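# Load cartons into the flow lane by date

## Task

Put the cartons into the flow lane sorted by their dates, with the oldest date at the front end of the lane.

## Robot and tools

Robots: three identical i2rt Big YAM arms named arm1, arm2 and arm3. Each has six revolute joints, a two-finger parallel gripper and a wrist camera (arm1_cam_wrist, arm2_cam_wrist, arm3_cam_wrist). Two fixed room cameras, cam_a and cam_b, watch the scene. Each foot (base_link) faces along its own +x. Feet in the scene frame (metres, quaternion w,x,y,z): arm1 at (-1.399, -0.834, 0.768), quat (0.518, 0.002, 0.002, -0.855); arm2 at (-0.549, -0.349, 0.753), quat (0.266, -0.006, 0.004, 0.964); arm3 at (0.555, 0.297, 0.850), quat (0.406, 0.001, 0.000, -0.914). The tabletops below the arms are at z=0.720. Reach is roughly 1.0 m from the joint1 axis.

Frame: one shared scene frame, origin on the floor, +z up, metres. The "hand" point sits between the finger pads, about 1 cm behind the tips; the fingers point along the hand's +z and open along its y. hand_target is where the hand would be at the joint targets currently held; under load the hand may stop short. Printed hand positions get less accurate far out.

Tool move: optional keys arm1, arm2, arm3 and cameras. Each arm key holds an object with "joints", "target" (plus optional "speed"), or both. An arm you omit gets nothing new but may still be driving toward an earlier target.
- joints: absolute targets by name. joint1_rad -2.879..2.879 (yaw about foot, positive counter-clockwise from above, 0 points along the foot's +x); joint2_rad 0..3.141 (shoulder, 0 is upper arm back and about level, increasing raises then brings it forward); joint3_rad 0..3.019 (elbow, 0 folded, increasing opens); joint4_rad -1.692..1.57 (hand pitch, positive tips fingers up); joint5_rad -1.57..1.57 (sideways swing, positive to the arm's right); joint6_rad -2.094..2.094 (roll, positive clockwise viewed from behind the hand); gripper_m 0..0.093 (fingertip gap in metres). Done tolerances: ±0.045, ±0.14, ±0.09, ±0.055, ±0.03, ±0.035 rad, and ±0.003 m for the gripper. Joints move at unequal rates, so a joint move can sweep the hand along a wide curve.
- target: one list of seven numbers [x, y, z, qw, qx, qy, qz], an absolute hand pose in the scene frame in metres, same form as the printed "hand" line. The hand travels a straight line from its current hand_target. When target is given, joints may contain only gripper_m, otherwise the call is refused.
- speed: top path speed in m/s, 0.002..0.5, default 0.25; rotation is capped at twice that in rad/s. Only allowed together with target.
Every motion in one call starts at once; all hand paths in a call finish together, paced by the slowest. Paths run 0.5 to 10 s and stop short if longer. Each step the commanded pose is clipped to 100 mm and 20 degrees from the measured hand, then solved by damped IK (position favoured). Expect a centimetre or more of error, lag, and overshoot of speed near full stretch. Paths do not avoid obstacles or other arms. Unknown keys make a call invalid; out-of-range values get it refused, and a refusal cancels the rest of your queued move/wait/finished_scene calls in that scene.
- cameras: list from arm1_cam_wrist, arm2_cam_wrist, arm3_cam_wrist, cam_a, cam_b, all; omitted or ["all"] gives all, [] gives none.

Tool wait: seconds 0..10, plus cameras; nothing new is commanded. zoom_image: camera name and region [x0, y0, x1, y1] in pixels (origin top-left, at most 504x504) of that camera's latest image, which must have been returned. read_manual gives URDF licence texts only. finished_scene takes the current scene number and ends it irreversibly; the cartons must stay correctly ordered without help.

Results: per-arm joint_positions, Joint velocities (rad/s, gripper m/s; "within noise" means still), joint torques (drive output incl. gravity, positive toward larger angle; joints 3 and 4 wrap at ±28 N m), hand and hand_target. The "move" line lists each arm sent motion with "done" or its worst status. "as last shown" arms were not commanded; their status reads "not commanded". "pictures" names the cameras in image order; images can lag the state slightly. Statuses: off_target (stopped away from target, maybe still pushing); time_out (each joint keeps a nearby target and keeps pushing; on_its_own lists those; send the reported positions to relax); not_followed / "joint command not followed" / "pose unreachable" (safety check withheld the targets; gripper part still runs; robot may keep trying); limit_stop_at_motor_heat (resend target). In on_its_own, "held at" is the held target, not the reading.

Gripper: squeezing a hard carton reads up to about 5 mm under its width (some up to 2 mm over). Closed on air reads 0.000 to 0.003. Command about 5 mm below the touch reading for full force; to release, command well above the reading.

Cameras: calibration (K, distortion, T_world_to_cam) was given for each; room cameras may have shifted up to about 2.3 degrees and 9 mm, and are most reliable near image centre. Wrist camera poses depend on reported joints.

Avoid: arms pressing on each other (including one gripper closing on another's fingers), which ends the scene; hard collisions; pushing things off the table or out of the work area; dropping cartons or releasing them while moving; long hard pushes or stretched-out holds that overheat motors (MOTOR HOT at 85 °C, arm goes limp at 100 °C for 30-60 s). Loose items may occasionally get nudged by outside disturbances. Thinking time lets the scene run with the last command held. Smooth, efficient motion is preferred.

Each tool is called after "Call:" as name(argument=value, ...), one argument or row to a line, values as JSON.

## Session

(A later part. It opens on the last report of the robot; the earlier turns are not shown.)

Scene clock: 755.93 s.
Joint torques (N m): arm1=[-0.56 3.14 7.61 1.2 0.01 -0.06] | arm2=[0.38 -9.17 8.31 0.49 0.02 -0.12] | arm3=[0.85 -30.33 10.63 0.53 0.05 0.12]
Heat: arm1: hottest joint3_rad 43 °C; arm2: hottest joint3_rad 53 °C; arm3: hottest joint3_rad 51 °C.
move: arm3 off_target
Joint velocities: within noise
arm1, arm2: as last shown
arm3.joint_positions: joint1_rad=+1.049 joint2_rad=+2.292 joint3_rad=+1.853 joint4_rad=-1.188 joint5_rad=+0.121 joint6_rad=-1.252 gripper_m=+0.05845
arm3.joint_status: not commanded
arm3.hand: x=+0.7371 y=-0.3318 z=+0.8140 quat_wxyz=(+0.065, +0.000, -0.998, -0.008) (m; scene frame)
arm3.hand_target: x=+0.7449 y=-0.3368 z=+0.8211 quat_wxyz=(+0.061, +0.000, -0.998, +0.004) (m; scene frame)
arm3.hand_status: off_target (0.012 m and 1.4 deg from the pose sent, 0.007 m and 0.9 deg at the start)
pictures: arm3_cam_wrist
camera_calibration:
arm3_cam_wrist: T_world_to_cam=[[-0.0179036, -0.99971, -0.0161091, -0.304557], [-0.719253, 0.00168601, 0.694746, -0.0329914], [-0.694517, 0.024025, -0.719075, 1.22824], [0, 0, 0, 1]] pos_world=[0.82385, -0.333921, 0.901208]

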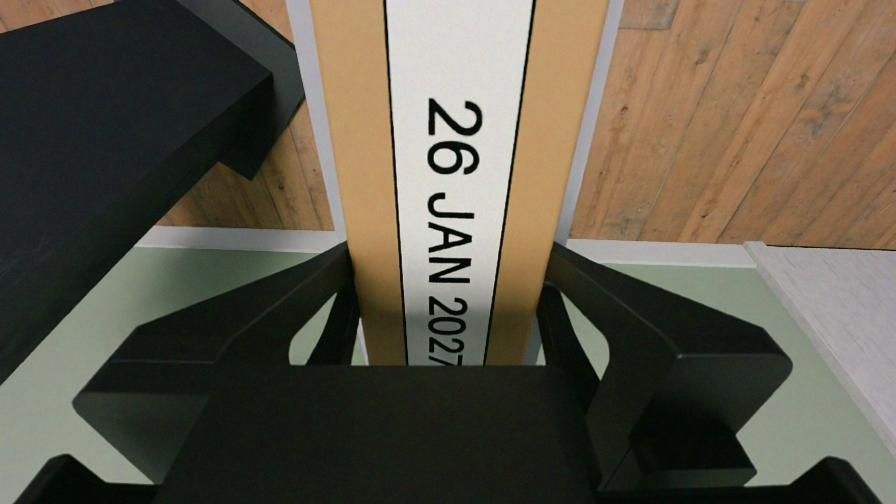

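Call:
move(
  arm3={"target": [0.745, -0.3355, 0.810, 0.0615, 0, -0.9981, 0.003], "speed": 0.06},
  cameras=["arm3_cam_wrist"],
)

Call:
zoom_image(
  camera="arm3_cam_wrist",
  region=[270, 0, 650, 220],
)

Scene clock: 760.93 s.
Joint torques (N m): arm1=[-0.56 3.14 7.62 1.2 0.01 -0.06] | arm2=[0.38 -9.23 8.31 0.51 0.02 -0.12] | arm3=[0.67 -29.45 10.51 0.53 0.03 0.14]
Heat: arm1: hottest joint3_rad 43 °C; arm2: hottest joint3_rad 53 °C; arm3: hottest joint3_rad 50 °C.
move: arm3 done
Joint velocities: within noise
arm1, arm2: as last shown
arm3.joint_positions: joint1_rad=+1.049 joint2_rad=+2.292 joint3_rad=+1.843 joint4_rad=-1.168 joint5_rad=+0.121 joint6_rad=-1.252 gripper_m=+0.05845
arm3.joint_status: not commanded
arm3.hand: x=+0.7373 y=-0.3326 z=+0.8104 quat_wxyz=(+0.063, -0.001, -0.998, -0.003) (m; scene frame)
arm3.hand_target: x=+0.7449 y=-0.3353 z=+0.8100 quat_wxyz=(+0.061, +0.000, -0.998, +0.003) (m; scene frame)
arm3.hand_status: done (0.008 m and 0.7 deg from the pose sent, 0.010 m and 1.3 deg at the start)
pictures: arm3_cam_wrist
camera_calibration:
arm3_cam_wrist: T_world_to_cam=[[-0.0178738, -0.999818, -0.00668704, -0.313027], [-0.721413, 0.00826539, 0.692456, -0.024669], [-0.692274, 0.0172009, -0.721429, 1.22385], [0, 0, 0, 1]] pos_world=[0.823848, -0.333817, 0.89791]

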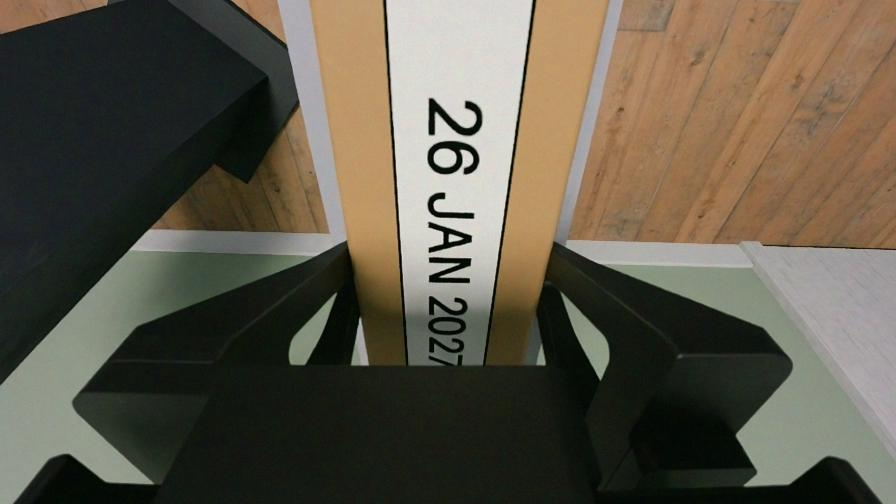

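Scaled by 1.326 from the camera's 896x504 image, which has a finer 1280x720 frame.

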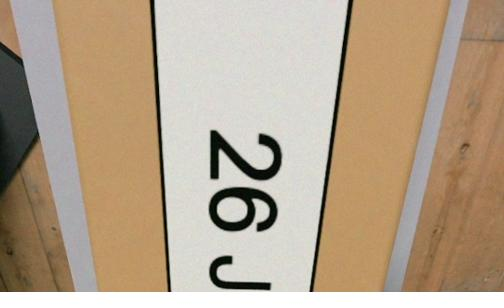

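Call:
move(
  arm3={"target": [0.745, -0.3325, 0.801, 0.0615, 0, -0.9981, 0.002], "speed": 0.06},
  cameras=["arm3_cam_wrist"],
)

Call:
zoom_image(
  camera="arm3_cam_wrist",
  region=[270, 0, 650, 220],
)

Scene clock: 764.97 s.
Joint torques (N m): arm1=[-0.5 3.19 7.61 1.2 0.01 -0.06] | arm2=[0.44 -9.17 8.32 0.5 0.02 -0.12] | arm3=[1.08 -29.74 10.41 0.44 -0.01 0.14]
Heat: arm1: hottest joint3_rad 43 °C; arm2: hottest joint3_rad 53 °C; arm3: hottest joint3_rad 50 °C.
move: arm3 done
Joint velocities: within noise
arm1, arm2: as last shown
arm3.joint_positions: joint1_rad=+1.049 joint2_rad=+2.297 joint3_rad=+1.827 joint4_rad=-1.148 joint5_rad=+0.121 joint6_rad=-1.252 gripper_m=+0.05845
arm3.joint_status: not commanded
arm3.hand: x=+0.7364 y=-0.3298 z=+0.8012 quat_wxyz=(+0.064, -0.001, -0.998, -0.004) (m; scene frame)
arm3.hand_target: x=+0.7450 y=-0.3325 z=+0.8011 quat_wxyz=(+0.061, +0.000, -0.998, +0.002) (m; scene frame)
arm3.hand_status: done (0.009 m and 0.8 deg from the pose sent, 0.012 m and 0.6 deg at the start)
pictures: arm3_cam_wrist
camera_calibration:
arm3_cam_wrist: T_world_to_cam=[[-0.0182359, -0.999795, -0.00880662, -0.308317], [-0.720877, 0.00704404, 0.693027, -0.0202533], [-0.692823, 0.0189865, -0.720857, 1.21701], [0, 0, 0, 1]] pos_world=[0.822948, -0.331217, 0.88861]

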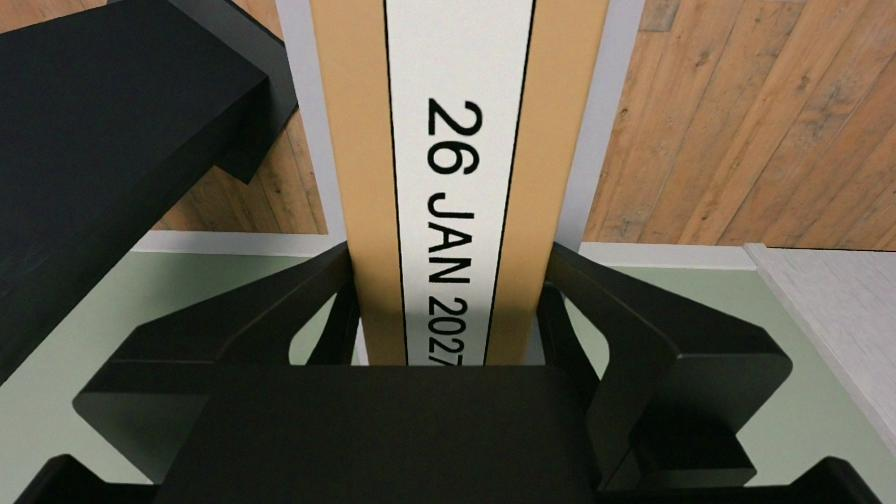

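Scaled by 1.326 from the camera's 896x504 image, which has a finer 1280x720 frame.

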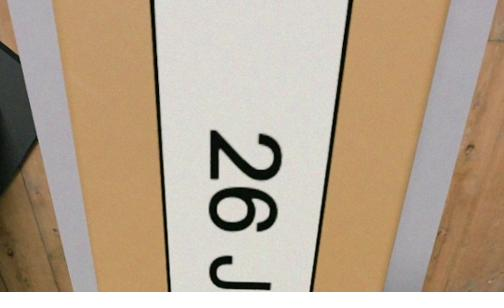

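Call:
move(
  arm3={"target": [0.745, -0.332, 0.793, 0.0615, 0, -0.9981, 0.001], "speed": 0.05},
  cameras=["arm3_cam_wrist"],
)

Call:
zoom_image(
  camera="arm3_cam_wrist",
  region=[270, 0, 650, 220],
)

Scene clock: 767.90 s.
Joint torques (N m): arm1=[-0.56 3.19 7.64 1.2 0.01 -0.05] | arm2=[0.38 -9.23 8.32 0.5 0.02 -0.12] | arm3=[1.14 -29.39 10.28 0.43 -0.04 0.13]
Heat: arm1: hottest joint3_rad 43 °C; arm2: hottest joint3_rad 53 °C; arm3: hottest joint3_rad 49 °C.
move: arm3 done
Joint velocities: within noise
arm1, arm2: as last shown
arm3.joint_positions: joint1_rad=+1.049 joint2_rad=+2.308 joint3_rad=+1.823 joint4_rad=-1.136 joint5_rad=+0.121 joint6_rad=-1.252 gripper_m=+0.05845
arm3.joint_status: not commanded
arm3.hand: x=+0.7363 y=-0.3292 z=+0.7930 quat_wxyz=(+0.064, -0.001, -0.998, -0.005) (m; scene frame)
arm3.hand_target: x=+0.7449 y=-0.3320 z=+0.7931 quat_wxyz=(+0.061, +0.000, -0.998, +0.001) (m; scene frame)
arm3.hand_status: done (0.009 m and 0.8 deg from the pose sent, 0.012 m and 0.7 deg at the start)
pictures: arm3_cam_wrist
camera_calibration:
arm3_cam_wrist: T_world_to_cam=[[-0.0182458, -0.999773, -0.0109868, -0.306157], [-0.720397, 0.00552571, 0.69354, -0.0159928], [-0.693322, 0.0205691, -0.720334, 1.21149], [0, 0, 0, 1]] pos_world=[0.822849, -0.330918, 0.880409]

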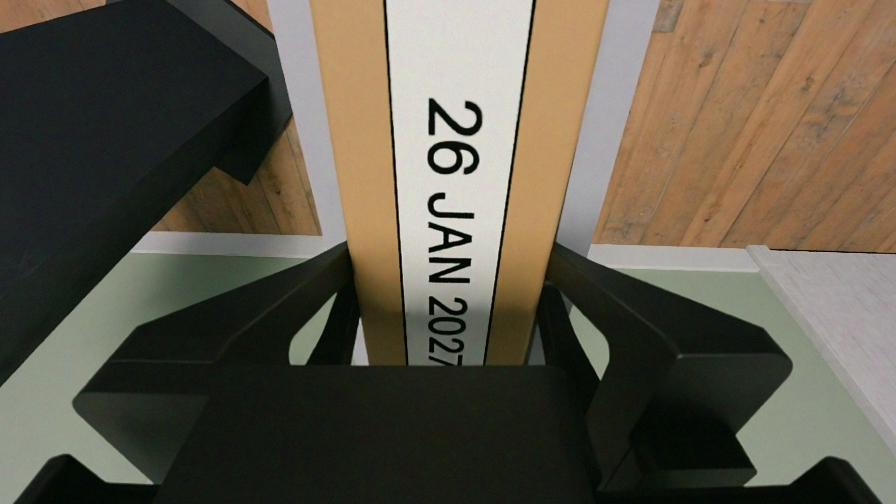

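Scaled by 1.326 from the camera's 896x504 image, which has a finer 1280x720 frame.

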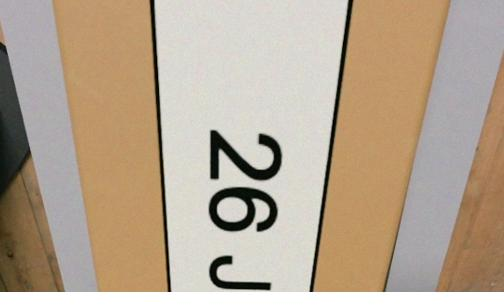

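Call:
move(
  arm3={"target": [0.745, -0.333, 0.786, 0.0615, 0, -0.9981, 0.001], "speed": 0.05},
  cameras=["arm3_cam_wrist"],
)

Call:
zoom_image(
  camera="arm3_cam_wrist",
  region=[240, 0, 680, 250],
)

Scene clock: 771.47 s.
Joint torques (N m): arm1=[-0.5 3.14 7.62 1.21 0.01 -0.05] | arm2=[0.38 -9.23 8.32 0.51 0.02 -0.12] | arm3=[0.97 -29.33 10.47 0.49 0.05 0.14]
Heat: arm1: hottest joint3_rad 43 °C; arm2: hottest joint3_rad 53 °C; arm3: hottest joint3_rad 49 °C.
move: arm3 done
Joint velocities: within noise
arm1.joint_positions: joint1_rad=-0.283 joint2_rad=+0.600 joint3_rad=+1.586 joint4_rad=-1.492 joint5_rad=+0.001 joint6_rad=+0.008 gripper_m=+0.09389
arm1.joint_status: not commanded
arm1.hand: x=-1.5205 y=-0.9620 z=+1.3664 quat_wxyz=(-0.199, -0.795, -0.335, +0.465) (m; scene frame)
arm1.hand_target: x=-1.5198 y=-0.9575 z=+1.3706 quat_wxyz=(-0.195, -0.795, -0.332, +0.469) (m; scene frame)
arm1.hand_status: not commanded
arm2: as last shown
arm3.joint_positions: joint1_rad=+1.049 joint2_rad=+2.315 joint3_rad=+1.823 joint4_rad=-1.126 joint5_rad=+0.119 joint6_rad=-1.251 gripper_m=+0.05845
arm3.joint_status: not commanded
arm3.hand: x=+0.7372 y=-0.3302 z=+0.7883 quat_wxyz=(+0.063, -0.001, -0.998, -0.004) (m; scene frame)
arm3.hand_target: x=+0.7451 y=-0.3329 z=+0.7861 quat_wxyz=(+0.061, +0.000, -0.998, +0.001) (m; scene frame)
arm3.hand_status: done (0.009 m and 0.6 deg from the pose sent, 0.012 m and 0.8 deg at the start)
pictures: arm3_cam_wrist
camera_calibration:
arm3_cam_wrist: T_world_to_cam=[[-0.0182955, -0.999795, -0.00863442, -0.308919], [-0.722295, 0.00724513, 0.691547, -0.00848311], [-0.691343, 0.0188888, -0.72228, 1.20827], [0, 0, 0, 1]] pos_world=[0.823547, -0.331617, 0.875907]

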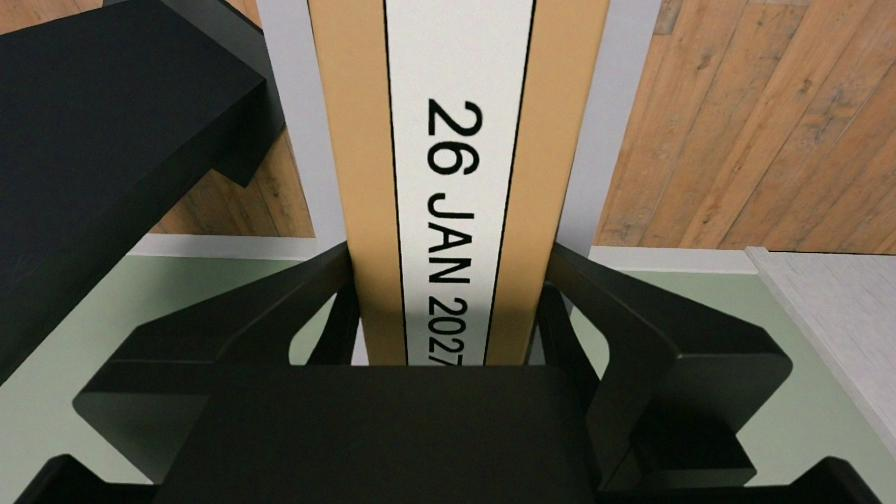

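Scaled by 1.145 from the camera's 896x504 image, which has a finer 1280x720 frame.

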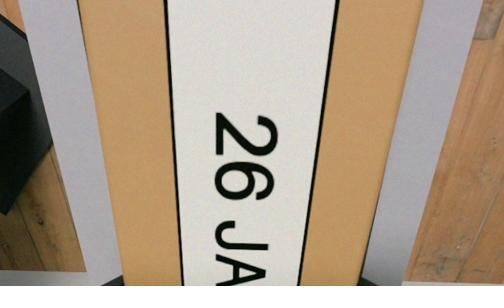

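Call:
move(
  arm3={"target": [0.745, -0.333, 0.779, 0.0615, 0, -0.9981, 0.001], "speed": 0.05},
  cameras=["arm3_cam_wrist"],
)

Call:
zoom_image(
  camera="arm3_cam_wrist",
  region=[240, 0, 680, 250],
)

Scene clock: 775.10 s.
Joint torques (N m): arm1=[-0.56 3.08 7.62 1.21 0.01 -0.05] | arm2=[0.38 -9.29 8.31 0.51 0.02 -0.12] | arm3=[0.97 -28.4 10.17 0.58 0.07 0.14]
Heat: arm1: hottest joint3_rad 43 °C; arm2: hottest joint3_rad 53 °C; arm3: hottest joint3_rad 48 °C.
move: arm3 off_target
Joint velocities: within noise
arm1, arm2: as last shown
arm3.joint_positions: joint1_rad=+1.050 joint2_rad=+2.316 joint3_rad=+1.823 joint4_rad=-1.117 joint5_rad=+0.118 joint6_rad=-1.251 gripper_m=+0.05845
arm3.joint_status: not commanded
arm3.hand: x=+0.7381 y=-0.3320 z=+0.7877 quat_wxyz=(+0.061, -0.001, -0.998, +0.000) (m; scene frame)
arm3.hand_target: x=+0.7450 y=-0.3328 z=+0.7792 quat_wxyz=(+0.061, +0.000, -0.998, +0.001) (m; scene frame)
arm3.hand_status: off_target (0.011 m and 0.2 deg from the pose sent, 0.013 m and 0.6 deg at the start)
pictures: arm3_cam_wrist
camera_calibration:
arm3_cam_wrist: T_world_to_cam=[[-0.0179768, -0.999838, -0.00117673, -0.316813], [-0.72428, 0.012211, 0.689398, -0.00252428], [-0.689271, 0.0132454, -0.724382, 1.20674], [0, 0, 0, 1]] pos_world=[0.824246, -0.332715, 0.875507]

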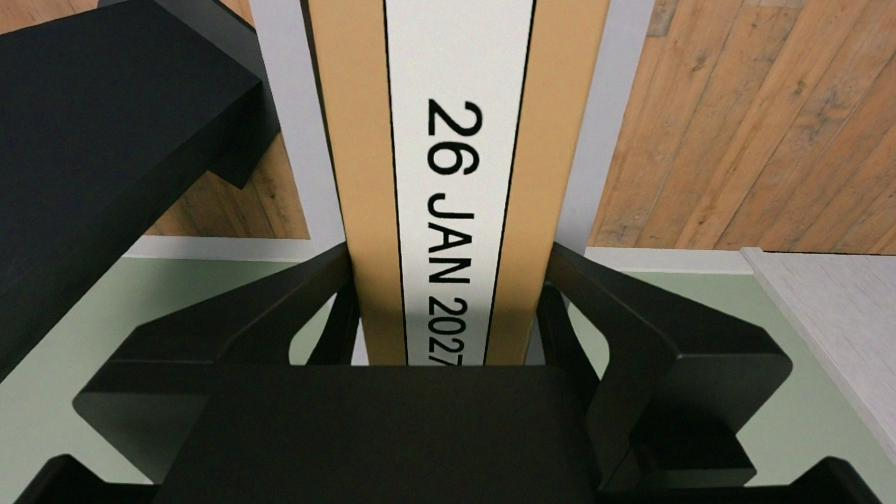

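Scaled by 1.145 from the camera's 896x504 image, which has a finer 1280x720 frame.

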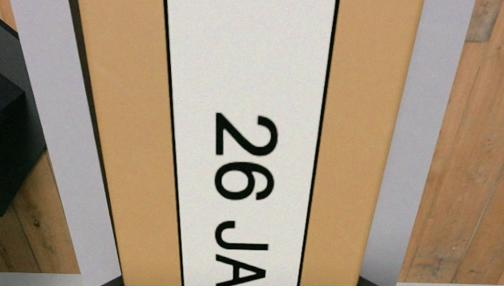

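Call:
move(
  arm3={"target": [0.745, -0.3305, 0.787, 0.0615, 0, -0.9981, 0.001], "speed": 0.05},
  cameras=["arm3_cam_wrist"],
)

Call:
zoom_image(
  camera="arm3_cam_wrist",
  region=[240, 0, 680, 250],
)

Scene clock: 779.80 s.
Joint torques (N m): arm1=[-0.56 3.14 7.62 1.21 0.01 -0.05] | arm2=[0.38 -9.23 8.31 0.5 0.02 -0.12] | arm3=[1.03 -29.86 9.57 0.25 0.05 0.13]
Heat: arm1: hottest joint3_rad 43 °C; arm2: hottest joint3_rad 53 °C; arm3: hottest joint2_rad 47 °C.
move: arm3 done
Joint velocities: within noise
arm1: as last shown
arm2.joint_positions: joint1_rad=-1.007 joint2_rad=+1.351 joint3_rad=+1.168 joint4_rad=-1.372 joint5_rad=-0.015 joint6_rad=+0.311 gripper_m=+0.09389
arm2.joint_status: not commanded
arm2.hand: x=-0.5622 y=+0.0379 z=+0.9482 quat_wxyz=(+0.001, +0.599, -0.801, -0.003) (m; scene frame)
arm2.hand_target: x=-0.5644 y=+0.0327 z=+0.9411 quat_wxyz=(+0.005, +0.606, -0.795, +0.003) (m; scene frame)
arm2.hand_status: not commanded
arm3.joint_positions: joint1_rad=+1.050 joint2_rad=+2.316 joint3_rad=+1.822 joint4_rad=-1.116 joint5_rad=+0.118 joint6_rad=-1.251 gripper_m=+0.05845
arm3.joint_status: not commanded
arm3.hand: x=+0.7379 y=-0.3315 z=+0.7871 quat_wxyz=(+0.061, -0.001, -0.998, -0.001) (m; scene frame)
arm3.hand_target: x=+0.7449 y=-0.3305 z=+0.7869 quat_wxyz=(+0.062, +0.000, -0.998, +0.001) (m; scene frame)
arm3.hand_status: done (0.007 m and 0.3 deg from the pose sent, 0.007 m and 0.2 deg at the start)
pictures: arm3_cam_wrist
camera_calibration:
arm3_cam_wrist: T_world_to_cam=[[-0.0182925, -0.99983, -0.00224335, -0.31532], [-0.724036, 0.0116993, 0.689663, -0.00279047], [-0.68952, 0.01424, -0.724127, 1.20654], [0, 0, 0, 1]] pos_world=[0.824146, -0.332415, 0.874907]

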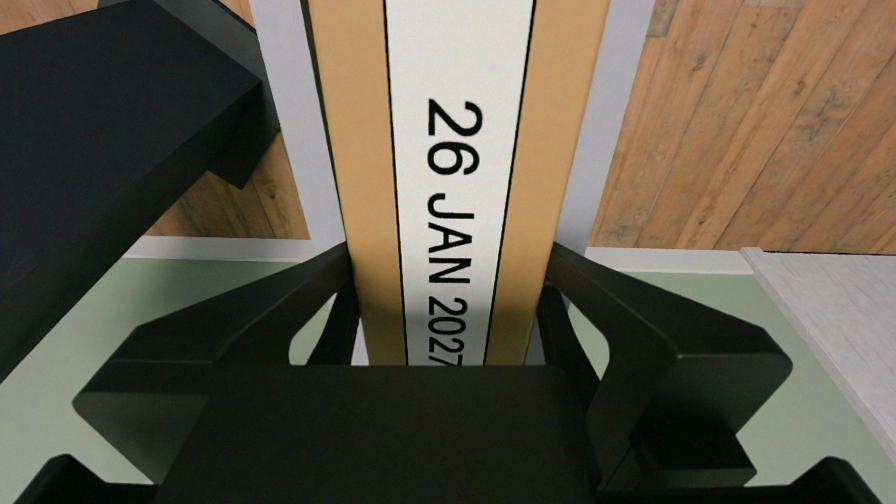

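Scaled by 1.145 from the camera's 896x504 image, which has a finer 1280x720 frame.

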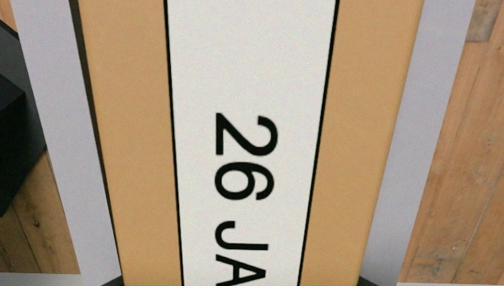

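Call:
move(
  arm3={"target": [0.745, -0.3265, 0.787, 0.0615, 0, -0.9981, 0.0], "speed": 0.05},
  cameras=["arm3_cam_wrist"],
)

Call:
zoom_image(
  camera="arm3_cam_wrist",
  region=[240, 0, 680, 250],
)

Scene clock: 784.00 s.
Joint torques (N m): arm1=[-0.5 3.14 7.62 1.2 0 -0.06] | arm2=[0.38 -9.17 8.32 0.51 0.02 -0.12] | arm3=[0.97 -30.56 8.68 0.39 0.04 0.14]
Heat: arm1: hottest joint3_rad 43 °C; arm2: hottest joint3_rad 53 °C; arm3: hottest joint3_rad 47 °C.
move: arm3 done
Joint velocities: within noise
arm1, arm2: as last shown
arm3.joint_positions: joint1_rad=+1.052 joint2_rad=+2.316 joint3_rad=+1.815 joint4_rad=-1.113 joint5_rad=+0.118 joint6_rad=-1.249 gripper_m=+0.05845
arm3.joint_status: not commanded
arm3.hand: x=+0.7387 y=-0.3297 z=+0.7856 quat_wxyz=(+0.062, -0.001, -0.998, -0.002) (m; scene frame)
arm3.hand_target: x=+0.7449 y=-0.3265 z=+0.7868 quat_wxyz=(+0.062, +0.000, -0.998, +0.000) (m; scene frame)
arm3.hand_status: done (0.007 m and 0.2 deg from the pose sent, 0.009 m and 0.2 deg at the start)
pictures: arm3_cam_wrist
camera_calibration:
arm3_cam_wrist: T_world_to_cam=[[-0.0179662, -0.999832, -0.00349581, -0.312788], [-0.7237, 0.0105917, 0.690033, -0.00216652], [-0.689881, 0.0149272, -0.723769, 1.20606], [0, 0, 0, 1]] pos_world=[0.824847, -0.330716, 0.873307]

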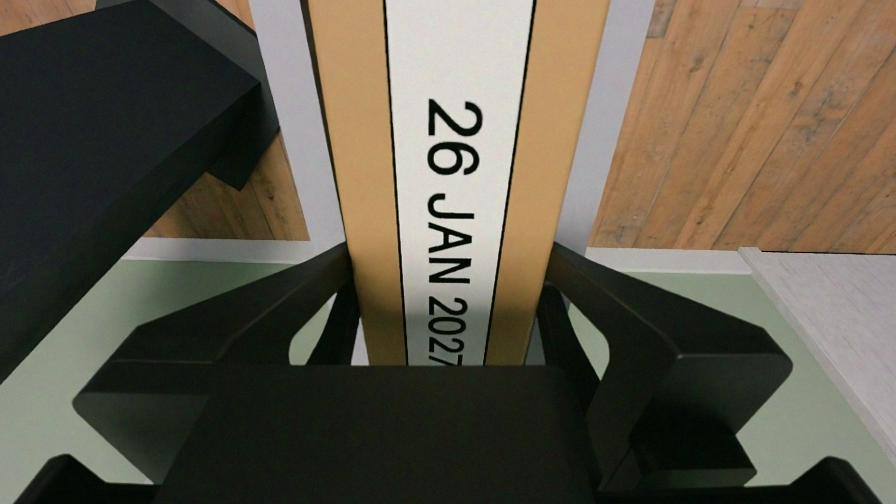

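Scaled by 1.145 from the camera's 896x504 image, which has a finer 1280x720 frame.

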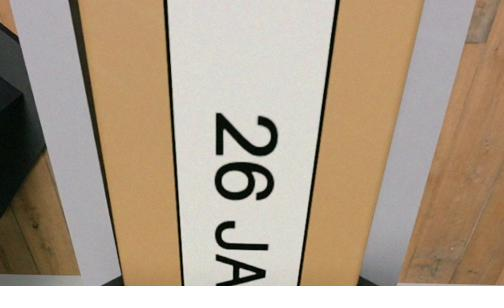

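Call:
move(
  arm3={"joints": {"gripper_m": 0.092}},
  cameras=["arm3_cam_wrist", "cam_b"],
)

Call:
zoom_image(
  camera="cam_b",
  region=[300, 180, 600, 330],
)

Scene clock: 787.63 s.
Joint torques (N m): arm1=[-0.5 3.08 7.64 1.2 0.01 -0.05] | arm2=[0.38 -9.17 8.29 0.51 0.03 -0.12] | arm3=[0.97 -30.33 9.01 0.35 0.02 0.16]
Heat: arm1: hottest joint3_rad 43 °C; arm2: hottest joint3_rad 53 °C; arm3: hottest joint2_rad 47 °C.
move: arm3 done
Joint velocities: within noise
arm1, arm2: as last shown
arm3.joint_positions: joint1_rad=+1.052 joint2_rad=+2.315 joint3_rad=+1.811 joint4_rad=-1.113 joint5_rad=+0.118 joint6_rad=-1.249 gripper_m=+0.09183
arm3.joint_status: all done
arm3.hand: x=+0.7382 y=-0.3282 z=+0.7847 quat_wxyz=(+0.062, -0.001, -0.998, -0.003) (m; scene frame)
arm3.hand_target: x=+0.7449 y=-0.3265 z=+0.7871 quat_wxyz=(+0.062, +0.000, -0.998, +0.000) (m; scene frame)
arm3.hand_status: not commanded
pictures: arm3_cam_wrist, cam_b
camera_calibration:
arm3_cam_wrist: T_world_to_cam=[[-0.0183555, -0.999809, -0.00667299, -0.308399], [-0.722971, 0.00866231, 0.690824, -0.00370578], [-0.690635, 0.0175048, -0.722992, 1.20583], [0, 0, 0, 1]] pos_world=[0.824447, -0.329416, 0.872306]

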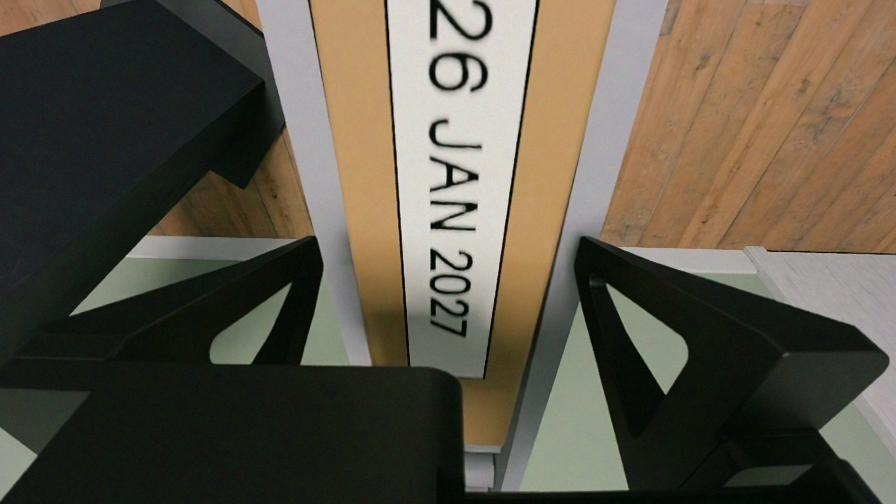

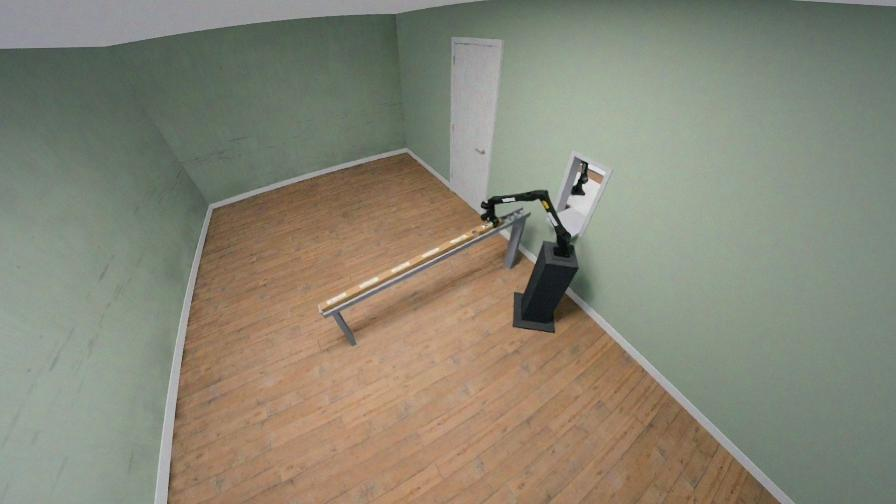

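Scaled by 1.680 from the camera's 896x504 image, which has a finer 1280x720 frame.

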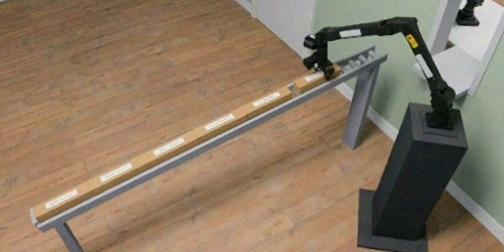

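Call:
move(
  arm3={"target": [0.735, -0.322, 0.91, 0.0615, 0, -0.9981, 0.0], "speed": 0.15},
  cameras=["arm3_cam_wrist", "cam_b"],
)

Call:
zoom_image(
  camera="cam_b",
  region=[300, 180, 600, 330],
)

Scene clock: 791.30 s.
Joint torques (N m): arm1=[-0.56 3.08 7.64 1.2 0.01 -0.05] | arm2=[0.32 -9.23 8.31 0.51 0.02 -0.12] | arm3=[0.03 -28.34 13.82 -0.16 0.08 0.03]
Heat: arm1: hottest joint3_rad 43 °C; arm2: hottest joint3_rad 53 °C; arm3: hottest joint2_rad 47 °C.
move: arm3 off_target
Joint velocities: within noise
arm1, arm2: as last shown
arm3.joint_positions: joint1_rad=+1.052 joint2_rad=+2.152 joint3_rad=+1.833 joint4_rad=-1.320 joint5_rad=+0.118 joint6_rad=-1.249 gripper_m=+0.09194
arm3.joint_status: not commanded
arm3.hand: x=+0.7320 y=-0.3100 z=+0.8964 quat_wxyz=(+0.066, +0.000, -0.998, -0.014) (m; scene frame)
arm3.hand_target: x=+0.7348 y=-0.3215 z=+0.9101 quat_wxyz=(+0.062, +0.000, -0.998, +0.000) (m; scene frame)
arm3.hand_status: off_target (0.018 m and 1.7 deg from the pose sent, 0.126 m and 0.4 deg at the start)
pictures: arm3_cam_wrist, cam_b
camera_calibration:
arm3_cam_wrist: T_world_to_cam=[[-0.018387, -0.999441, -0.0279042, -0.270453], [-0.71808, -0.00621955, 0.695933, -0.0983311], [-0.695718, 0.0328336, -0.717564, 1.28562], [0, 0, 0, 1]] pos_world=[0.81885, -0.313125, 0.983403]

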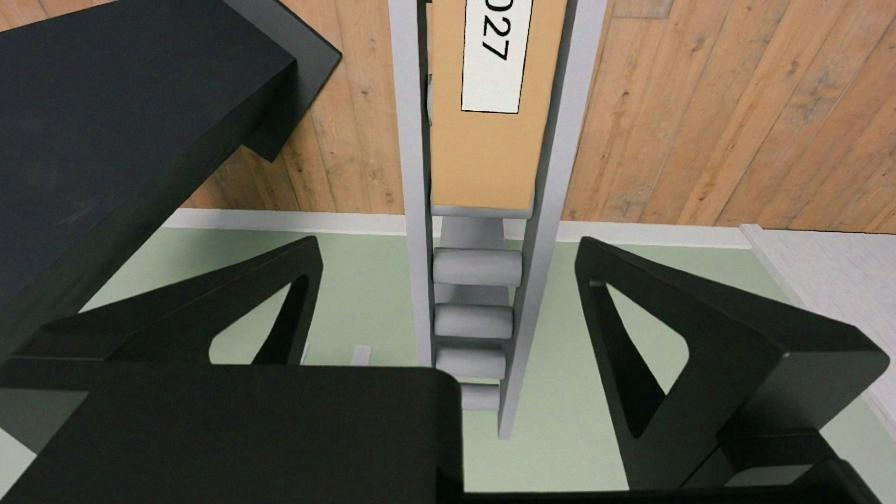

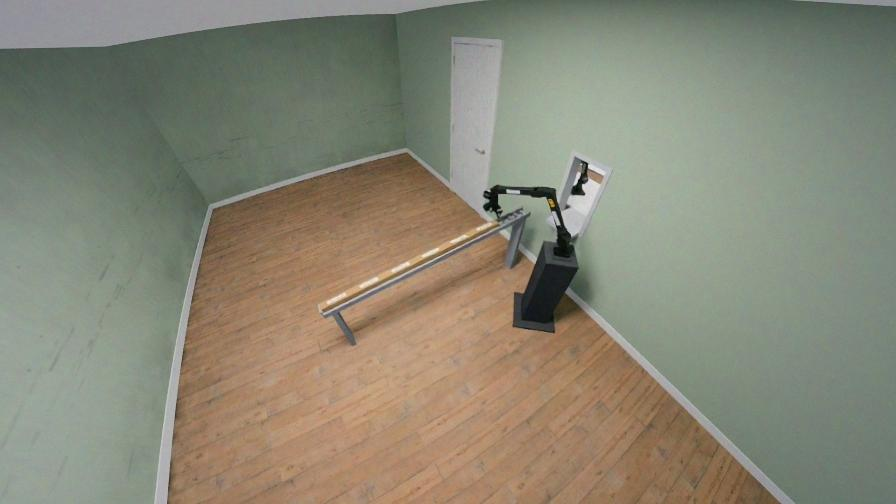

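Scaled by 1.680 from the camera's 896x504 image, which has a finer 1280x720 frame.

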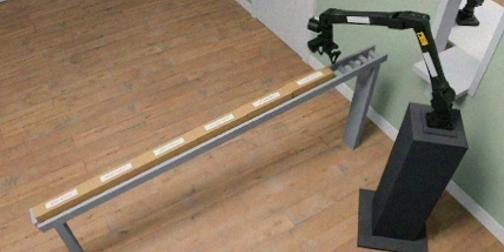

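Call:
zoom_image(
  camera="cam_b",
  region=[430, 195, 540, 260],
)

Call:
move(
  arm3={"target": [0.65, -0.05, 0.97, 0, 0, -1, 0], "speed": 0.25},
  cameras=["arm3_cam_wrist", "cam_b"],
)

Call:
zoom_image(
  camera="cam_b",
  region=[430, 195, 540, 260],
)

Scaled by 4.582 from the camera's 896x504 image, which has a finer 1280x720 frame.

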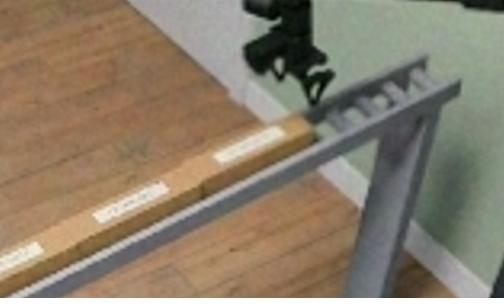

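Scene clock: 796.43 s.
Joint torques (N m): arm1=[-0.62 3.19 7.64 1.2 0.01 -0.06] | arm2=[0.38 -9.17 8.31 0.51 0.02 -0.12] | arm3=[-0.79 -13.27 9.72 0.05 -0.13 -0.03]
Heat: arm1: hottest joint3_rad 43 °C; arm2: hottest joint3_rad 53 °C; arm3: hottest joint2_rad 47 °C.
move: arm3 done
Joint velocities: within noise
arm1, arm2: as last shown
arm3.joint_positions: joint1_rad=+1.017 joint2_rad=+1.359 joint3_rad=+0.962 joint4_rad=-1.161 joint5_rad=+0.005 joint6_rad=-1.291 gripper_m=+0.09194
arm3.joint_status: not commanded
arm3.hand: x=+0.6547 y=-0.0524 z=+0.9716 quat_wxyz=(-0.001, +0.001, -1.000, +0.007) (m; scene frame)
arm3.hand_target: x=+0.6501 y=-0.0500 z=+0.9700 quat_wxyz=(+0.000, +0.000, -1.000, +0.000) (m; scene frame)
arm3.hand_status: done (0.005 m and 0.8 deg from the pose sent, 0.282 m and 7.7 deg at the start)
pictures: arm3_cam_wrist, cam_b
camera_calibration:
arm3_cam_wrist: T_world_to_cam=[[-0.0132614, -0.999858, 0.0104331, -0.0529956], [-0.803892, 0.016866, 0.594536, -0.048601], [-0.594627, -0.000502712, -0.804002, 1.29339], [0, 0, 0, 1]] pos_world=[0.72931, -0.0515181, 1.06933]

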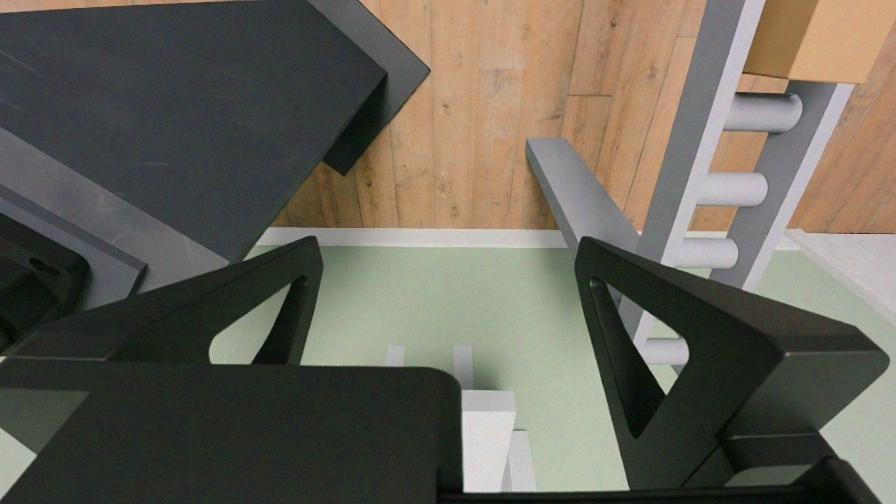

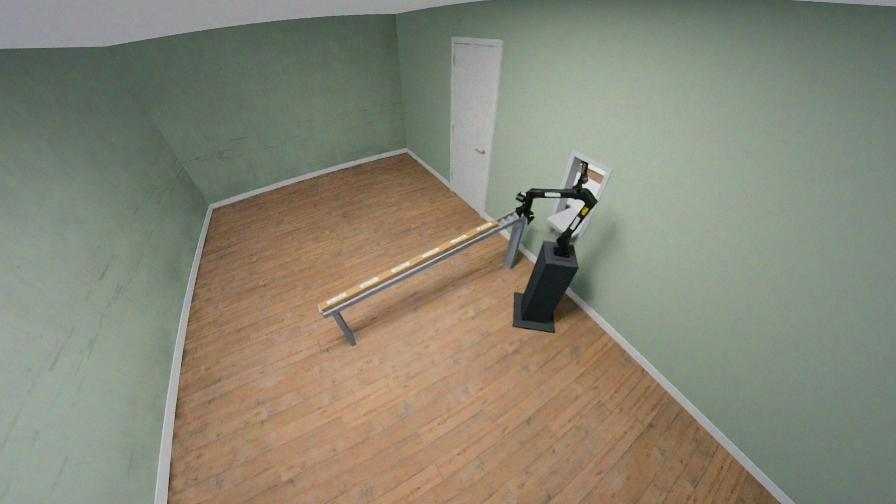

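Scaled by 4.582 from the camera's 896x504 image, which has a finer 1280x720 frame.

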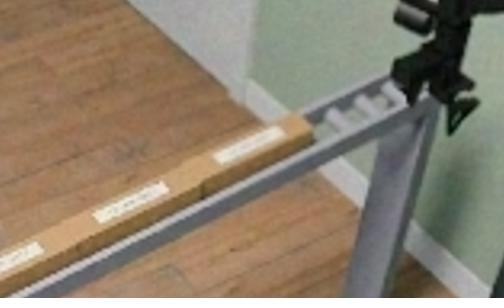

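Call:
finished_scene(
  scene=2,
)

The scene is finished: the task was done.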